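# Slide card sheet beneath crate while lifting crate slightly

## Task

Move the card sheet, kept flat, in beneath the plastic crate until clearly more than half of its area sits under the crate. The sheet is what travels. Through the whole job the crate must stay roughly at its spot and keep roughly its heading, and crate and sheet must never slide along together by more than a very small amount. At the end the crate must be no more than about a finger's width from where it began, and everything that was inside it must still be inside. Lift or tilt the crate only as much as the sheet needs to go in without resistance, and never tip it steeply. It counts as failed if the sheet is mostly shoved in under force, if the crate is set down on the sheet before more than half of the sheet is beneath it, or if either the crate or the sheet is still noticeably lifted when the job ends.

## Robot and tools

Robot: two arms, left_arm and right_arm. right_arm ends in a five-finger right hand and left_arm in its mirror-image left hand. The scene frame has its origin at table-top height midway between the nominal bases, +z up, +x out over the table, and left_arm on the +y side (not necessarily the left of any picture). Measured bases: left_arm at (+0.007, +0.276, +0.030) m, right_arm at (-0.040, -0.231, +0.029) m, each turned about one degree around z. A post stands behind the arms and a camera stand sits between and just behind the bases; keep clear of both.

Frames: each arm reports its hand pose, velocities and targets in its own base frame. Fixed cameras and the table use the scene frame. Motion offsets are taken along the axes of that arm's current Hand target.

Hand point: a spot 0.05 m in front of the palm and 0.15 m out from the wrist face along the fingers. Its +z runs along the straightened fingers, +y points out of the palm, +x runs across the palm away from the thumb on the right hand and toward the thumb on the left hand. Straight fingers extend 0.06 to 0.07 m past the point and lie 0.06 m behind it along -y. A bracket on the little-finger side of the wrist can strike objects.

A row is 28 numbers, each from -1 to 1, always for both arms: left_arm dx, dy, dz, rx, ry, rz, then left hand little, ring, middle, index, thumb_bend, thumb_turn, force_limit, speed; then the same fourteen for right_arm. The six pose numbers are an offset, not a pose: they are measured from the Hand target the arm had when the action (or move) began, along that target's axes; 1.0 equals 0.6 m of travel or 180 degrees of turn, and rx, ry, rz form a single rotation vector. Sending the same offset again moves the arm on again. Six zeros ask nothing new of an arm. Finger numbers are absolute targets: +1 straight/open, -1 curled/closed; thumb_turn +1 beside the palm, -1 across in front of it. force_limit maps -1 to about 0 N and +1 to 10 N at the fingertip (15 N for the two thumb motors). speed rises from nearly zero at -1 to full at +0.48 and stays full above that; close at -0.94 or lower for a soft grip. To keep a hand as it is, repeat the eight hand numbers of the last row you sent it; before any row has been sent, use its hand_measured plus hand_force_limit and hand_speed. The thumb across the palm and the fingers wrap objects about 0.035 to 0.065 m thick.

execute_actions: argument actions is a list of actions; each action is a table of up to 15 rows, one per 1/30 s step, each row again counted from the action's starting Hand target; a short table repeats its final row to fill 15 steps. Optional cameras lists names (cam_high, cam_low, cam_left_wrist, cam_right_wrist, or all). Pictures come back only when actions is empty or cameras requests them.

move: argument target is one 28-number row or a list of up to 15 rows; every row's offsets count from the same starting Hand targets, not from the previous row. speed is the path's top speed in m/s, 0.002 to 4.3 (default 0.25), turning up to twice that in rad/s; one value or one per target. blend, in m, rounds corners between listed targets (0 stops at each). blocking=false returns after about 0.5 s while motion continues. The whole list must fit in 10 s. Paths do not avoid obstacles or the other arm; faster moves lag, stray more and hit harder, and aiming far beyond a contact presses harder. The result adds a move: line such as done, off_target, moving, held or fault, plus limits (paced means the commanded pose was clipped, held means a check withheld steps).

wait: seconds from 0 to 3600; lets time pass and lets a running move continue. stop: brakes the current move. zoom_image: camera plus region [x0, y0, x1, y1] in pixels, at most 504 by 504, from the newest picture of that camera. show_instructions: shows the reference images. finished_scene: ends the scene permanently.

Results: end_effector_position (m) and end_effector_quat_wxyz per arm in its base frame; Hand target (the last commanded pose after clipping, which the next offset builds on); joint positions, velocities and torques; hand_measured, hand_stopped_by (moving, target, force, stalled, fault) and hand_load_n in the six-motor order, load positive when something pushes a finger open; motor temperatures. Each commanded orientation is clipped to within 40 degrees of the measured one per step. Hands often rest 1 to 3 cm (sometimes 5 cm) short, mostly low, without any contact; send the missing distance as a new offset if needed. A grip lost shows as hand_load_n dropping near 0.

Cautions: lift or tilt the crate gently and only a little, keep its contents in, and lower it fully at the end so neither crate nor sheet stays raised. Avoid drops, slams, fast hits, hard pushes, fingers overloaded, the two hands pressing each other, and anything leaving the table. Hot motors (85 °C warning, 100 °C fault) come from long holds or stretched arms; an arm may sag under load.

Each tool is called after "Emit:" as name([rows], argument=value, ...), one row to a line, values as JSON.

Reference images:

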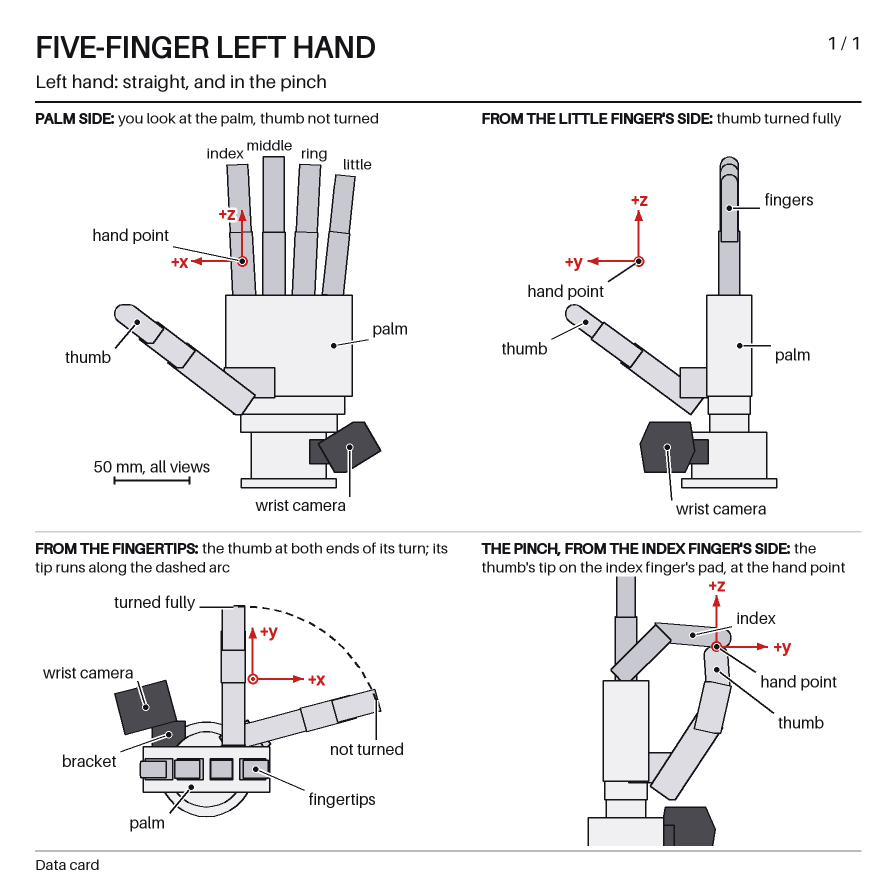

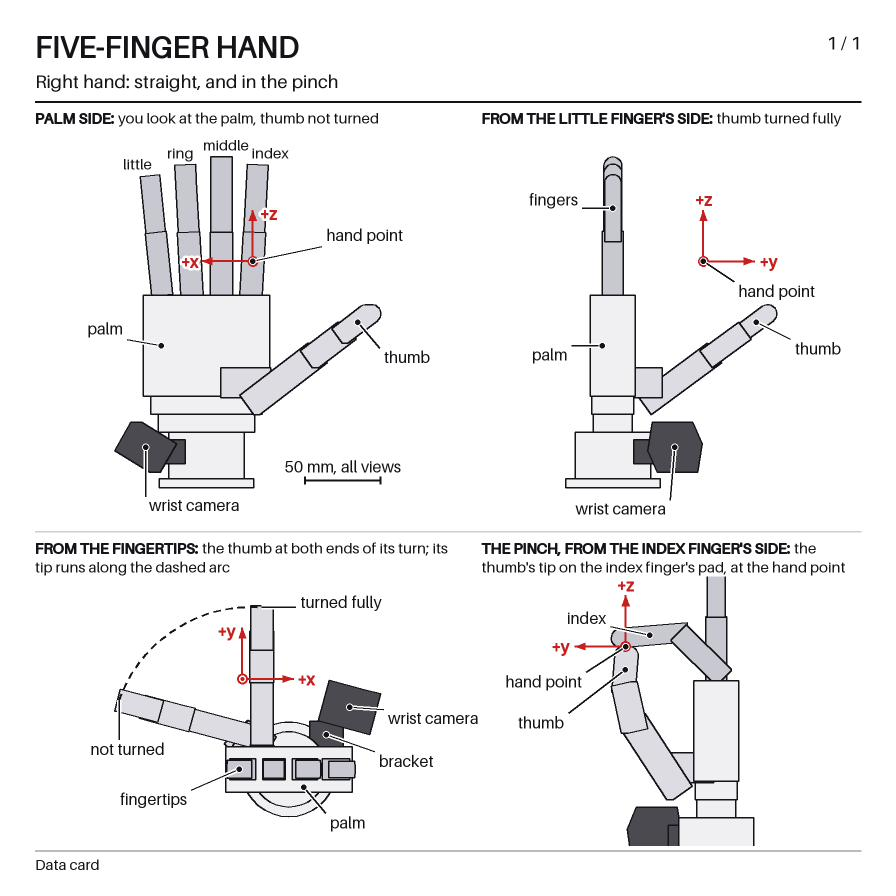

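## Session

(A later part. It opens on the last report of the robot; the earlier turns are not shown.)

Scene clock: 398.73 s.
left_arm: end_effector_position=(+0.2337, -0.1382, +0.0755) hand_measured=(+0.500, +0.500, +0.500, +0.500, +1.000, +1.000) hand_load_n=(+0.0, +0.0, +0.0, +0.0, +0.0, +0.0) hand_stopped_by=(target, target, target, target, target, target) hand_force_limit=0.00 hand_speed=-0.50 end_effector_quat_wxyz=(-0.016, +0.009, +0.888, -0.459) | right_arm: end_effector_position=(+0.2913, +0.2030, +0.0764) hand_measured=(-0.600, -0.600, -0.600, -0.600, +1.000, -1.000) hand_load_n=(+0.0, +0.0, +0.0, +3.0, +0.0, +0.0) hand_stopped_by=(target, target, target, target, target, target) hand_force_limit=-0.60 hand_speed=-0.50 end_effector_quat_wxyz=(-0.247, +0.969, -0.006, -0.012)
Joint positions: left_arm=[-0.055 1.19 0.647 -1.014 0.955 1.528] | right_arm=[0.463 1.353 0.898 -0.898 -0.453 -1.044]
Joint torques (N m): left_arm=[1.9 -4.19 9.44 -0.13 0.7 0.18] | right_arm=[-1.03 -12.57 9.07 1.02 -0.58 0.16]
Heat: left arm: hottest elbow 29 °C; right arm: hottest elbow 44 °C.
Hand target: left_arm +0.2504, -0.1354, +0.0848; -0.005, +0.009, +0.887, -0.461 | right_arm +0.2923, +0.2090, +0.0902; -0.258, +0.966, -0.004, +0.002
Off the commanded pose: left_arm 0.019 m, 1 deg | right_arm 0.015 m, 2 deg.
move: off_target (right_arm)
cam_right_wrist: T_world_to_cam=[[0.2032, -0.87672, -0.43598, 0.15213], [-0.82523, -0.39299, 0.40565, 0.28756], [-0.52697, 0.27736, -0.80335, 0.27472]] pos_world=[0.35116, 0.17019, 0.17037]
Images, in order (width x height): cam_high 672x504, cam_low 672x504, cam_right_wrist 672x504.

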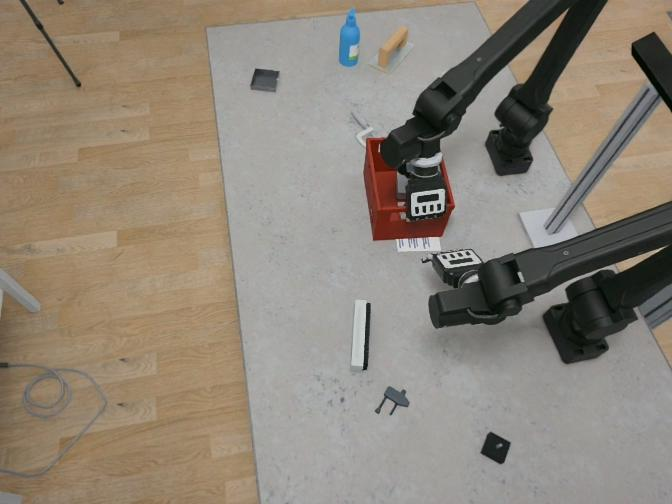

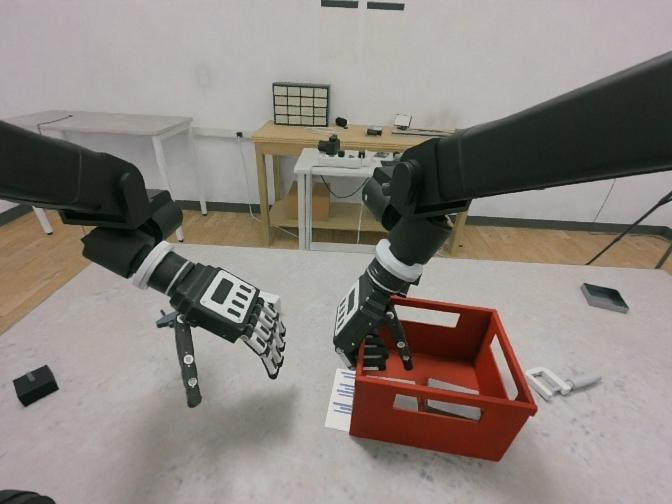

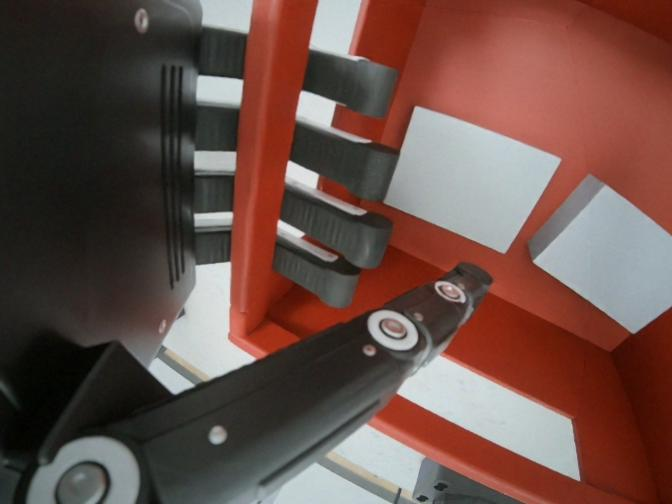

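Emit:
move(target=[0,0,0,0,0,0,0.5,0.5,0.5,0.5,1,1,0,-0.5,-0.04,0.0065,-0.0015,0,0,0,-0.6,-0.6,-0.6,-0.6,1,-1,-0.6,-0.5], cameras=["cam_low","cam_right_wrist","cam_high"], speed=0.04)

Emit:
zoom_image(camera="cam_low", region=[300, 270, 560, 480])

Emit:
zoom_image(camera="cam_high", region=[340, 120, 490, 320])

Scene clock: 402.87 s.
left_arm: end_effector_position=(+0.2337, -0.1382, +0.0755) hand_measured=(+0.500, +0.500, +0.500, +0.500, +1.000, +1.000) hand_load_n=(+0.0, +0.0, +0.0, +0.0, +0.0, +0.0) hand_stopped_by=(target, target, target, target, target, target) hand_force_limit=0.00 hand_speed=-0.50 end_effector_quat_wxyz=(-0.016, +0.009, +0.888, -0.459) | right_arm: end_effector_position=(+0.2678, +0.1962, +0.0743) hand_measured=(-0.600, -0.600, -0.600, -0.600, +1.000, -1.000) hand_load_n=(+0.0, +0.0, +0.0, +3.0, +0.0, +0.0) hand_stopped_by=(target, target, target, target, target, target) hand_force_limit=-0.60 hand_speed=-0.50 end_effector_quat_wxyz=(-0.244, +0.970, -0.006, -0.012)
Joint positions: left_arm=[-0.055 1.19 0.647 -1.014 0.955 1.528] | right_arm=[0.479 1.29 0.835 -0.891 -0.444 -1.029]
Joint torques (N m): left_arm=[1.85 -4.19 9.43 -0.06 0.7 0.18] | right_arm=[-0.56 -11.69 9.4 1.07 -0.69 0.23]
Heat: left arm: hottest elbow 29 °C; right arm: hottest elbow 43 °C.
Hand target: left_arm +0.2504, -0.1354, +0.0848; -0.005, +0.009, +0.887, -0.461 | right_arm +0.2683, +0.2054, +0.0890; -0.258, +0.966, -0.004, +0.003
Off the commanded pose: left_arm 0.019 m, 1 deg | right_arm 0.017 m, 2 deg.
move: off_target (right_arm)
cam_right_wrist: T_world_to_cam=[[0.20423, -0.87899, -0.43089, 0.14976], [-0.82573, -0.3911, 0.40646, 0.2661], [-0.52579, 0.27279, -0.80569, 0.26325]] pos_world=[0.32756, 0.1639, 0.16847]
Images, in order (width x height): cam_high 672x504, cam_low 672x504, cam_right_wrist 672x504.

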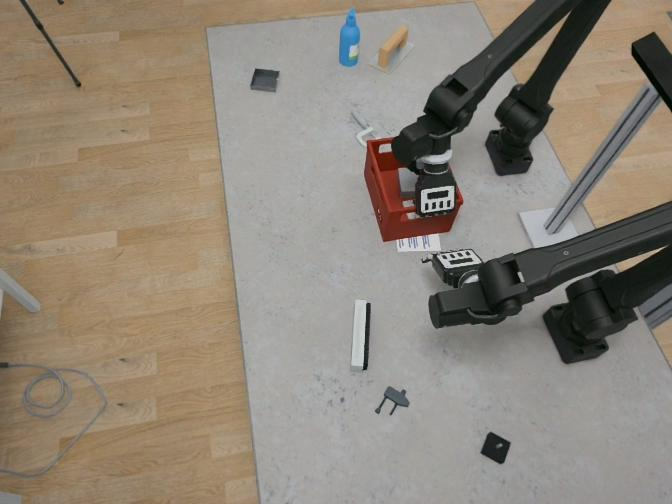

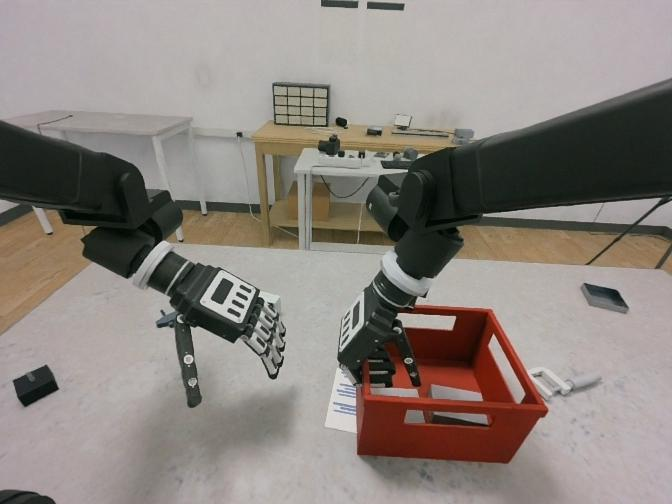

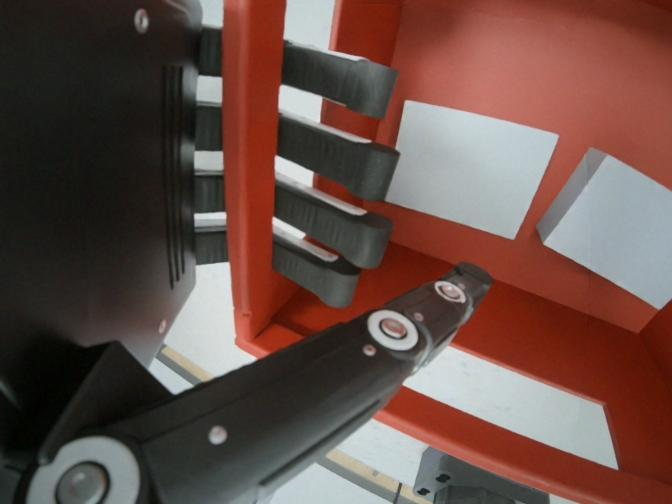

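Scaled by 1.938 from the camera's image (finer frame: 960x720).

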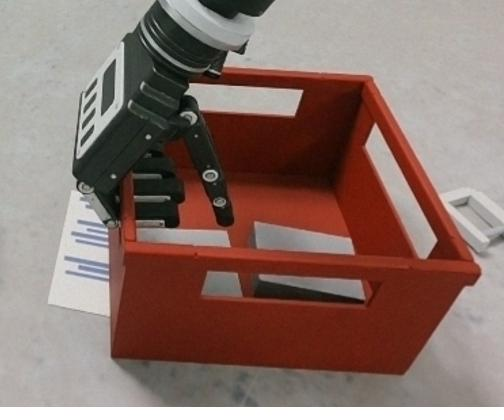

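Scaled by 2.520 from the camera's image (finer frame: 960x720).

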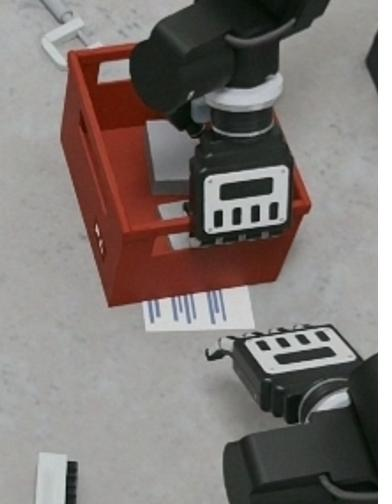

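Emit:
move(target=[0,0,0,0,0,0,0.5,0.5,0.5,0.5,1,1,0,-0.5,0.0025,0.0363,0.0598,0,0,0,-0.6,-0.6,-0.6,-0.6,1,-1,-0.6,-0.5], cameras=["cam_low","cam_right_wrist","cam_high"], speed=0.03)

Emit:
zoom_image(camera="cam_low", region=[300, 270, 560, 480])

Emit:
zoom_image(camera="cam_high", region=[340, 120, 490, 320])

Scene clock: 411.30 s.
left_arm: end_effector_position=(+0.2337, -0.1382, +0.0755) hand_measured=(+0.500, +0.500, +0.500, +0.500, +1.000, +1.000) hand_load_n=(-0.5, +0.0, +0.0, +0.0, +0.0, -0.5) hand_stopped_by=(target, target, target, target, target, target) hand_force_limit=0.00 hand_speed=-0.50 end_effector_quat_wxyz=(-0.016, +0.009, +0.888, -0.459) | right_arm: end_effector_position=(+0.2762, +0.2026, +0.0549) hand_measured=(-0.600, -0.600, -0.600, -0.600, +1.000, -1.000) hand_load_n=(+0.0, +0.0, +0.0, +0.0, +0.0, +0.0) hand_stopped_by=(target, target, target, target, target, target) hand_force_limit=-0.60 hand_speed=-0.50 end_effector_quat_wxyz=(-0.261, +0.965, -0.004, +0.011)
Joint positions: left_arm=[-0.055 1.19 0.647 -1.014 0.955 1.528] | right_arm=[0.479 1.305 0.787 -0.768 -0.45 -1.018]
Joint torques (N m): left_arm=[1.85 -4.37 9.39 -0.08 0.72 0.19] | right_arm=[-0.73 -7.71 7.49 1.4 -0.44 0.1]
Heat: left arm: hottest elbow 30 °C; right arm: hottest elbow 41 °C.
Hand target: left_arm +0.2504, -0.1354, +0.0848; -0.005, +0.009, +0.887, -0.461 | right_arm +0.2700, +0.2044, +0.0471; -0.258, +0.966, -0.004, +0.003
Off the commanded pose: left_arm 0.019 m, 1 deg | right_arm 0.010 m, 1 deg.
move: done
cam_right_wrist: T_world_to_cam=[[0.21783, -0.86573, -0.45061, 0.13996], [-0.84628, -0.39753, 0.35465, 0.29319], [-0.48617, 0.30409, -0.81925, 0.23376]] pos_world=[0.33128, 0.16664, 0.1506]
Images, in order (width x height): cam_high 672x504, cam_low 672x504, cam_right_wrist 672x504.

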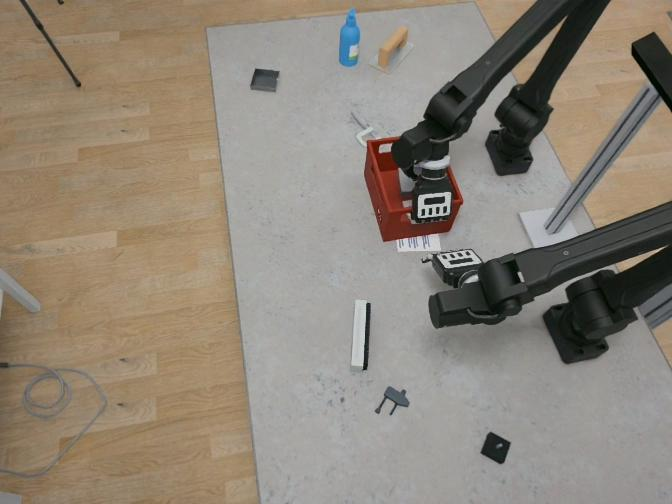

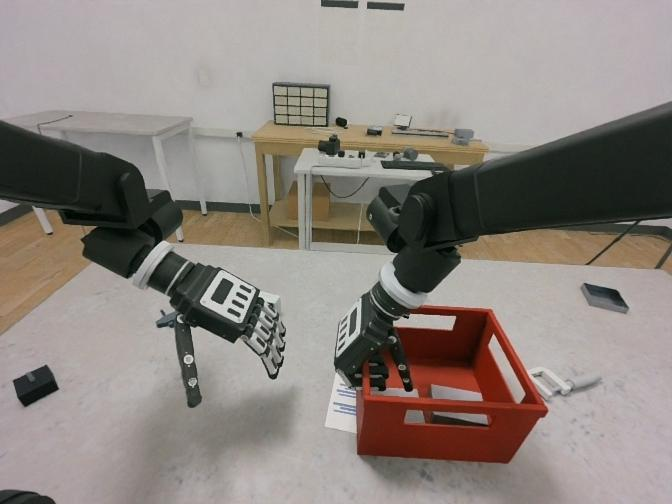

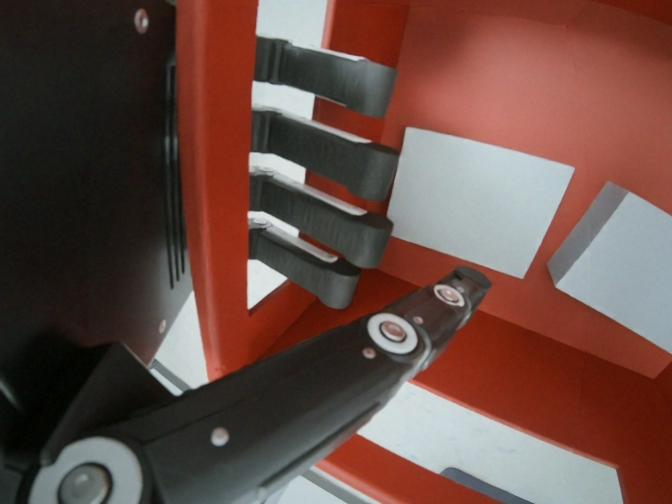

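Scaled by 1.938 from the camera's image (finer frame: 960x720).

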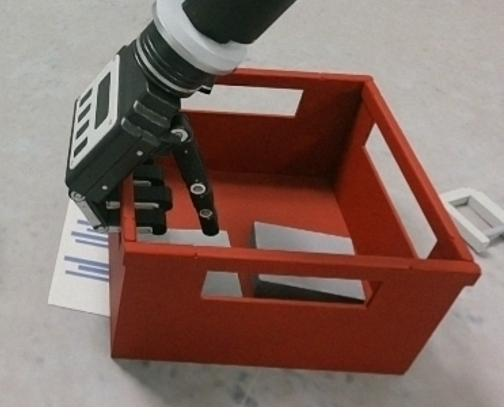

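Scaled by 2.520 from the camera's image (finer frame: 960x720).

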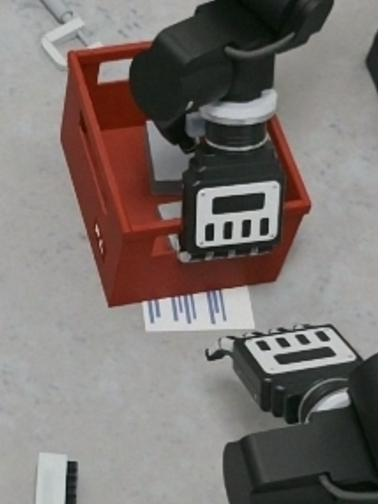

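Emit:
move(target=[0,0,0,0,0,0,0.5,0.5,0.5,0.5,1,1,0,-0.5,-0.0018,-0.0375,0.0217,0,0,0,-0.6,-0.6,-0.6,-0.6,1,-1,-0.6,-0.5], cameras=["cam_low","cam_right_wrist"], speed=0.05)

Emit:
zoom_image(camera="cam_right_wrist", region=[190, 0, 450, 350])

Scene clock: 419.27 s.
left_arm: end_effector_position=(+0.2337, -0.1382, +0.0755) hand_measured=(+0.500, +0.500, +0.500, +0.500, +1.000, +1.000) hand_load_n=(+0.0, +0.0, +0.0, +0.0, +0.0, -0.5) hand_stopped_by=(target, target, target, target, target, target) hand_force_limit=0.00 hand_speed=-0.50 end_effector_quat_wxyz=(-0.016, +0.009, +0.888, -0.459) | right_arm: end_effector_position=(+0.2676, +0.2232, +0.0488) hand_measured=(-0.600, -0.600, -0.600, -0.600, +1.000, -1.000) hand_load_n=(-1.0, -0.5, +0.5, +0.0, +0.0, +0.0) hand_stopped_by=(target, target, target, target, target, target) hand_force_limit=-0.60 hand_speed=-0.50 end_effector_quat_wxyz=(-0.259, +0.966, -0.006, +0.004)
Joint positions: left_arm=[-0.055 1.19 0.647 -1.014 0.955 1.528] | right_arm=[0.541 1.327 0.787 -0.73 -0.437 -0.951]
Joint torques (N m): left_arm=[1.96 -4.37 9.47 -0.05 0.69 0.18] | right_arm=[-0.5 -7.41 9.52 1.26 -0.2 0.13]
Heat: left arm: hottest elbow 31 °C; right arm: hottest elbow 40 °C.
Hand target: left_arm +0.2504, -0.1354, +0.0848; -0.005, +0.009, +0.887, -0.461 | right_arm +0.2691, +0.2304, +0.0470; -0.258, +0.966, -0.004, +0.002
Off the commanded pose: left_arm 0.019 m, 1 deg | right_arm 0.008 m, 0 deg.
move: done
cam_right_wrist: T_world_to_cam=[[0.21118, -0.86681, -0.45172, 0.15907], [-0.84101, -0.39664, 0.36794, 0.29405], [-0.49811, 0.3022, -0.81275, 0.22164]] pos_world=[0.32411, 0.18754, 0.1438]

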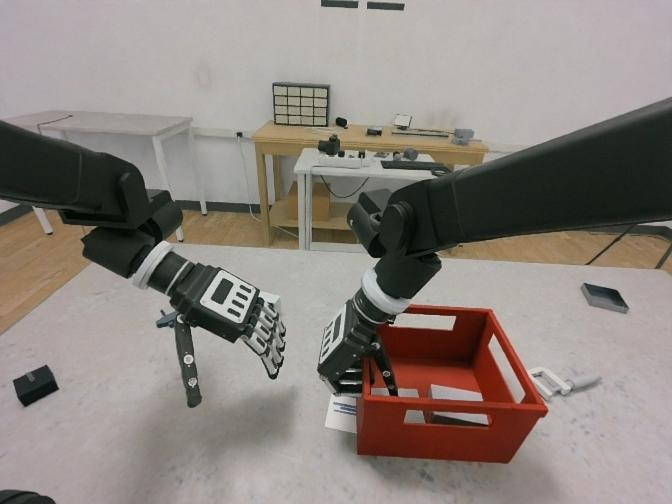

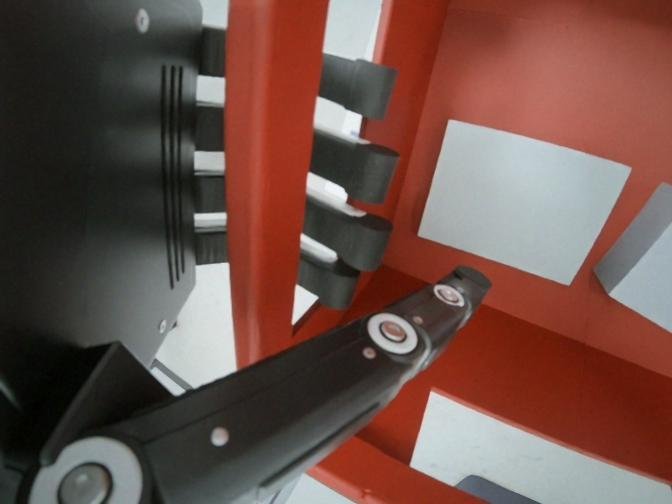

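Scaled by 1.440 from the camera's image (finer frame: 960x720).

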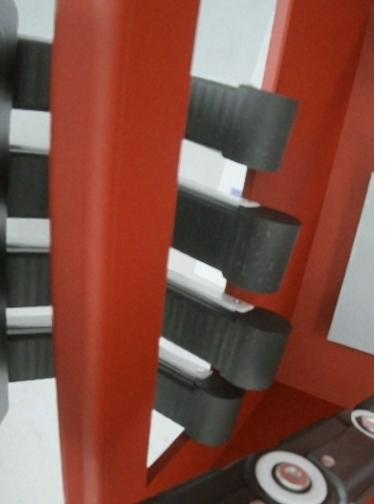

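Emit:
move(target=[0,0,0,0,0,0,0.5,0.5,0.5,0.5,1,1,0,-0.5,0.0192,-0.0347,-0.0183,0,0,0,-0.6,-0.6,-0.6,-0.6,1,-1,-0.6,-0.5], cameras=["cam_low","cam_right_wrist"], speed=0.05)

Emit:
zoom_image(camera="cam_right_wrist", region=[190, 0, 450, 350])

Scene clock: 424.10 s.
left_arm: end_effector_position=(+0.2337, -0.1382, +0.0755) hand_measured=(+0.500, +0.500, +0.500, +0.500, +1.000, +1.000) hand_load_n=(+0.0, +0.0, +0.0, +0.0, +0.0, +0.0) hand_stopped_by=(target, target, target, target, target, target) hand_force_limit=0.00 hand_speed=-0.50 end_effector_quat_wxyz=(-0.016, +0.009, +0.888, -0.459) | right_arm: end_effector_position=(+0.2676, +0.2282, +0.0543) hand_measured=(-0.600, -0.600, -0.600, -0.600, +1.000, -1.000) hand_load_n=(+0.0, +0.0, +0.0, +0.0, +0.0, +0.0) hand_stopped_by=(target, target, target, target, target, target) hand_force_limit=-0.60 hand_speed=-0.50 end_effector_quat_wxyz=(-0.252, +0.968, -0.010, -0.007)
Joint positions: left_arm=[-0.055 1.19 0.647 -1.014 0.955 1.528] | right_arm=[0.553 1.343 0.82 -0.769 -0.433 -0.936]
Joint torques (N m): left_arm=[1.96 -4.19 9.43 -0.09 0.71 0.19] | right_arm=[-0.56 -8.12 12.85 0.65 -0.24 0.11]
Heat: left arm: hottest elbow 31 °C; right arm: hottest elbow 40 °C.
Hand target: left_arm +0.2504, -0.1354, +0.0848; -0.005, +0.009, +0.887, -0.461 | right_arm +0.2807, +0.2429, +0.0670; -0.258, +0.966, -0.004, +0.003
Off the commanded pose: left_arm 0.019 m, 1 deg | right_arm 0.023 m, 1 deg.
move: off_target (right_arm)
cam_right_wrist: T_world_to_cam=[[0.19934, -0.87363, -0.44388, 0.17016], [-0.83275, -0.38978, 0.39318, 0.28884], [-0.51651, 0.29127, -0.80522, 0.23164]] pos_world=[0.32626, 0.19377, 0.14849]

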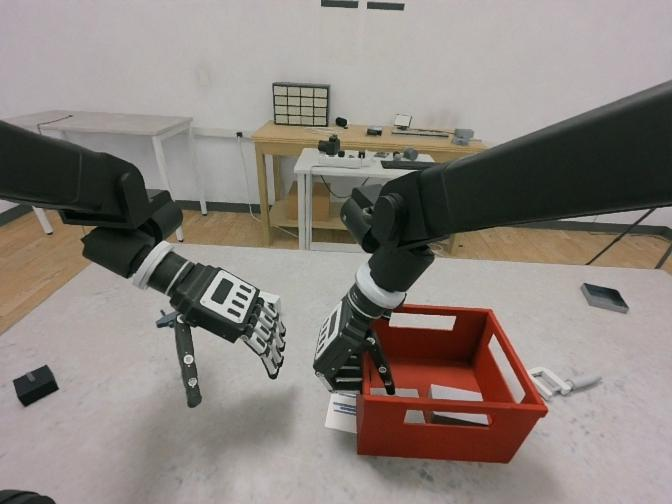

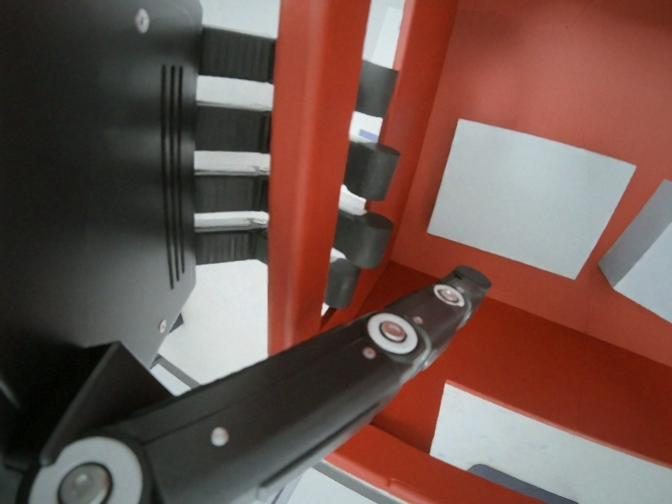

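Scaled by 1.440 from the camera's image (finer frame: 960x720).

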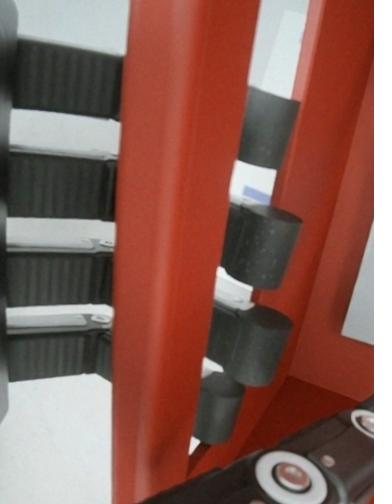

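Emit:
move(target=[0,0,0,0,0,0,0.5,0.5,0.5,0.5,1,1,0,-0.5,0.0067,-0.016,-0.017,0,0,0,-0.6,-0.6,-0.6,-0.6,1,-1,-0.6,-0.5], cameras=["cam_right_wrist"], speed=0.05)

Scene clock: 427.17 s.
left_arm: end_effector_position=(+0.2337, -0.1382, +0.0755) hand_measured=(+0.500, +0.500, +0.500, +0.500, +1.000, +1.000) hand_load_n=(+0.0, +0.0, +0.0, +0.0, +0.0, +0.0) hand_stopped_by=(target, target, target, target, target, target) hand_force_limit=0.00 hand_speed=-0.50 end_effector_quat_wxyz=(-0.016, +0.009, +0.888, -0.459) | right_arm: end_effector_position=(+0.2717, +0.2313, +0.0659) hand_measured=(-0.600, -0.600, -0.600, -0.600, +1.000, -1.000) hand_load_n=(+0.0, +0.0, +0.0, +0.0, +0.0, +0.0) hand_stopped_by=(target, target, target, target, target, target) hand_force_limit=-0.60 hand_speed=-0.50 end_effector_quat_wxyz=(-0.251, +0.968, -0.011, -0.009)
Joint positions: left_arm=[-0.055 1.19 0.647 -1.014 0.955 1.528] | right_arm=[0.554 1.344 0.855 -0.808 -0.433 -0.935]
Joint torques (N m): left_arm=[1.73 -4.19 9.46 -0.05 0.69 0.2] | right_arm=[-0.5 -8.82 13.01 0.59 -0.23 0.12]
Heat: left arm: hottest elbow 31 °C; right arm: hottest elbow 40 °C.
Hand target: left_arm +0.2504, -0.1354, +0.0848; -0.005, +0.009, +0.887, -0.461 | right_arm +0.2846, +0.2461, +0.0805; -0.258, +0.966, -0.004, +0.002
Off the commanded pose: left_arm 0.019 m, 1 deg | right_arm 0.025 m, 2 deg.
move: off_target (right_arm)
cam_right_wrist: T_world_to_cam=[[0.19666, -0.87489, -0.44261, 0.17809], [-0.8309, -0.38836, 0.39847, 0.2877], [-0.52051, 0.2894, -0.80332, 0.24349]] pos_world=[0.33077, 0.19707, 0.15979]

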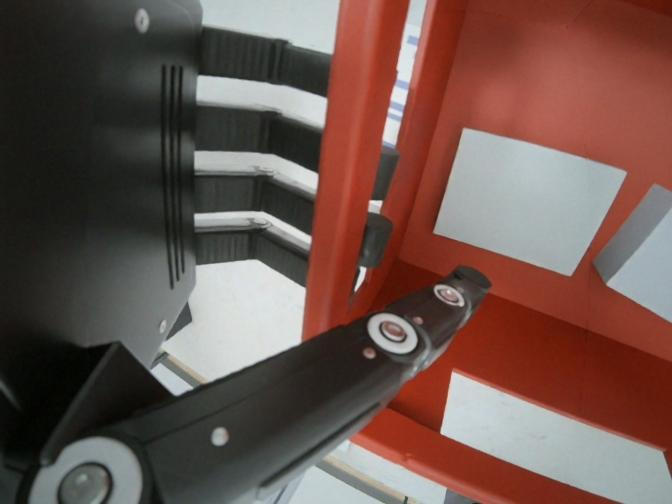

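Emit:
move([
  [0,0,0,0,0,0,0.5,0.5,0.5,0.5,1,1,0,-0.5,0,0,0,0,0,0,0.5,0.5,0.5,0.5,1,-1,-0.6,-0.5],
  [0,0,0,0,0,0,0.5,0.5,0.5,0.5,1,1,0,-0.5,0,-0.1,-0.1732,0,0,0,0.5,0.5,0.5,0.5,1,-1,-0.6,-0.5],
], cameras=["all"], speed=0.1)

Emit:
zoom_image(camera="cam_high", region=[340, 120, 490, 320])

Emit:
zoom_image(camera="cam_low", region=[300, 270, 560, 480])

Scene clock: 436.03 s.
left_arm: end_effector_position=(+0.2337, -0.1382, +0.0755) hand_measured=(+0.500, +0.500, +0.500, +0.500, +1.000, +1.000) hand_load_n=(+0.0, +0.0, +0.0, +0.0, +0.0, +0.0) hand_stopped_by=(target, target, target, target, target, target) hand_force_limit=0.00 hand_speed=-0.50 end_effector_quat_wxyz=(-0.016, +0.009, +0.888, -0.459) | right_arm: end_effector_position=(+0.2745, +0.2334, +0.1776) hand_measured=(+0.500, +0.500, +0.500, +0.500, +1.000, -1.000) hand_load_n=(+0.0, +0.0, +0.0, +0.0, +0.0, +0.0) hand_stopped_by=(target, target, target, target, target, target) hand_force_limit=-0.60 hand_speed=-0.50 end_effector_quat_wxyz=(-0.246, +0.969, -0.013, -0.017)
Joint positions: left_arm=[-0.055 1.19 0.647 -1.014 0.955 1.528] | right_arm=[0.555 1.264 1.093 -1.145 -0.432 -0.931]
Joint torques (N m): left_arm=[1.85 -4.25 9.4 0.08 0.69 0.18] | right_arm=[-0.5 -9.7 14.39 0.66 -0.29 0.1]
Heat: left arm: hottest elbow 32 °C; right arm: hottest elbow 40 °C.
Hand target: left_arm +0.2504, -0.1354, +0.0848; -0.005, +0.009, +0.887, -0.461 | right_arm +0.2843, +0.2462, +0.2005; -0.258, +0.966, -0.004, +0.002
Off the commanded pose: left_arm 0.019 m, 1 deg | right_arm 0.028 m, 3 deg.
move: off_target (right_arm)
cam_left_wrist: T_world_to_cam=[[-0.22774, -0.59767, 0.76872, -0.08322], [-0.80623, 0.55843, 0.19532, 0.25043], [-0.54601, -0.57528, -0.60903, 0.21174]] pos_world=[0.29856, -0.06778, 0.14402]
cam_right_wrist: T_world_to_cam=[[0.18791, -0.87983, -0.43657, 0.23134], [-0.82504, -0.38257, 0.41588, 0.24037], [-0.53292, 0.28204, -0.79778, 0.33825]] pos_world=[0.3351, 0.20009, 0.27087]

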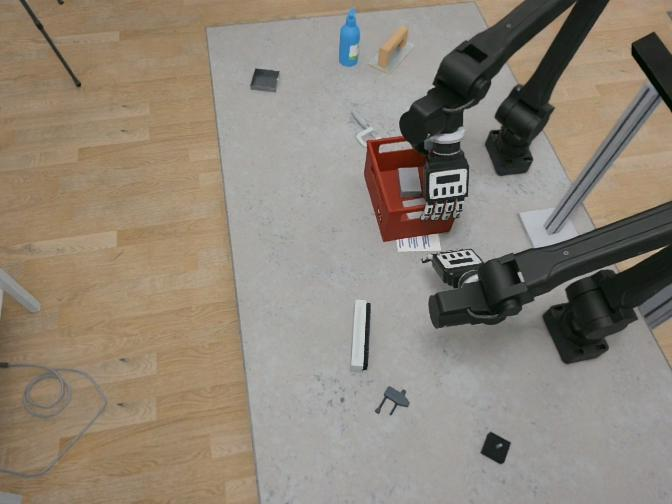

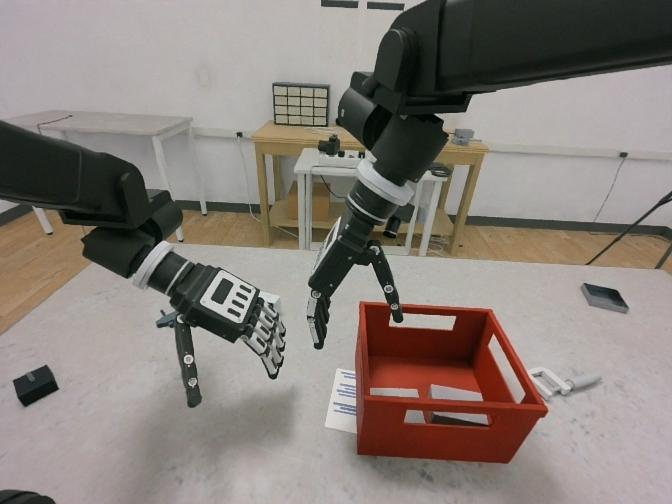

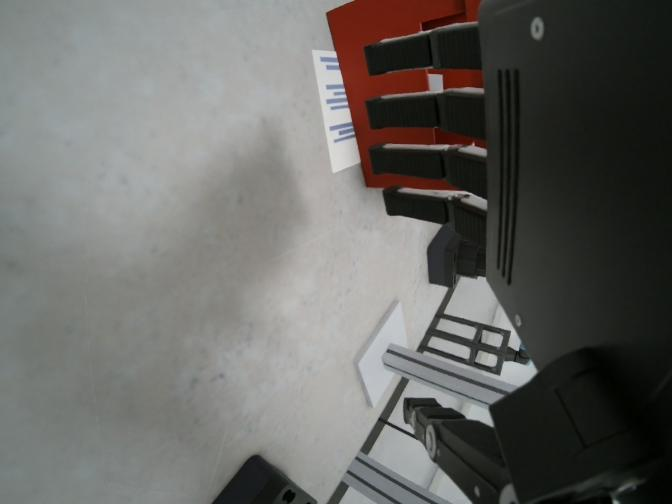

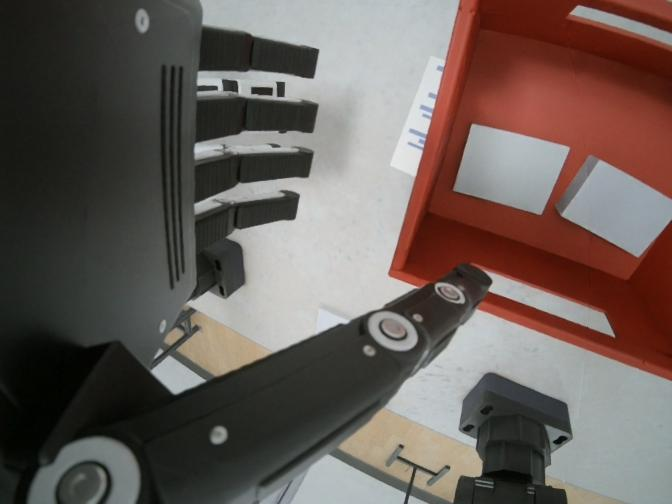

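Scaled by 2.520 from the camera's image (finer frame: 960x720).

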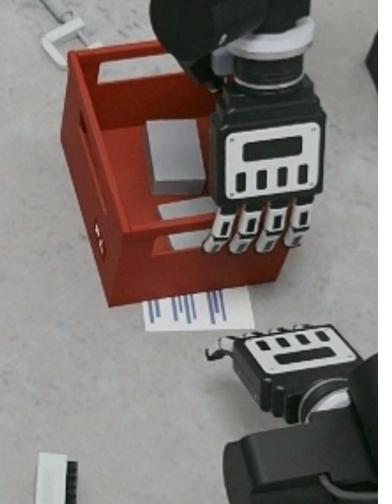

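Scaled by 1.938 from the camera's image (finer frame: 960x720).

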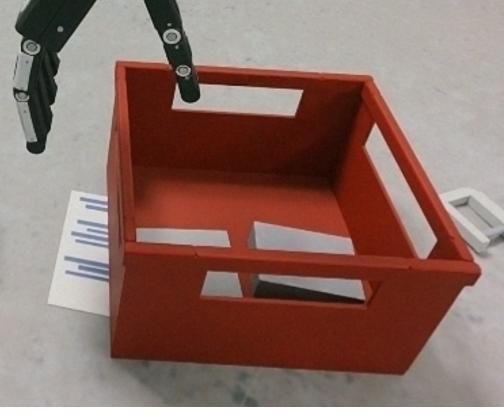

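Emit:
finished_scene()

The scene is finished: the task was done.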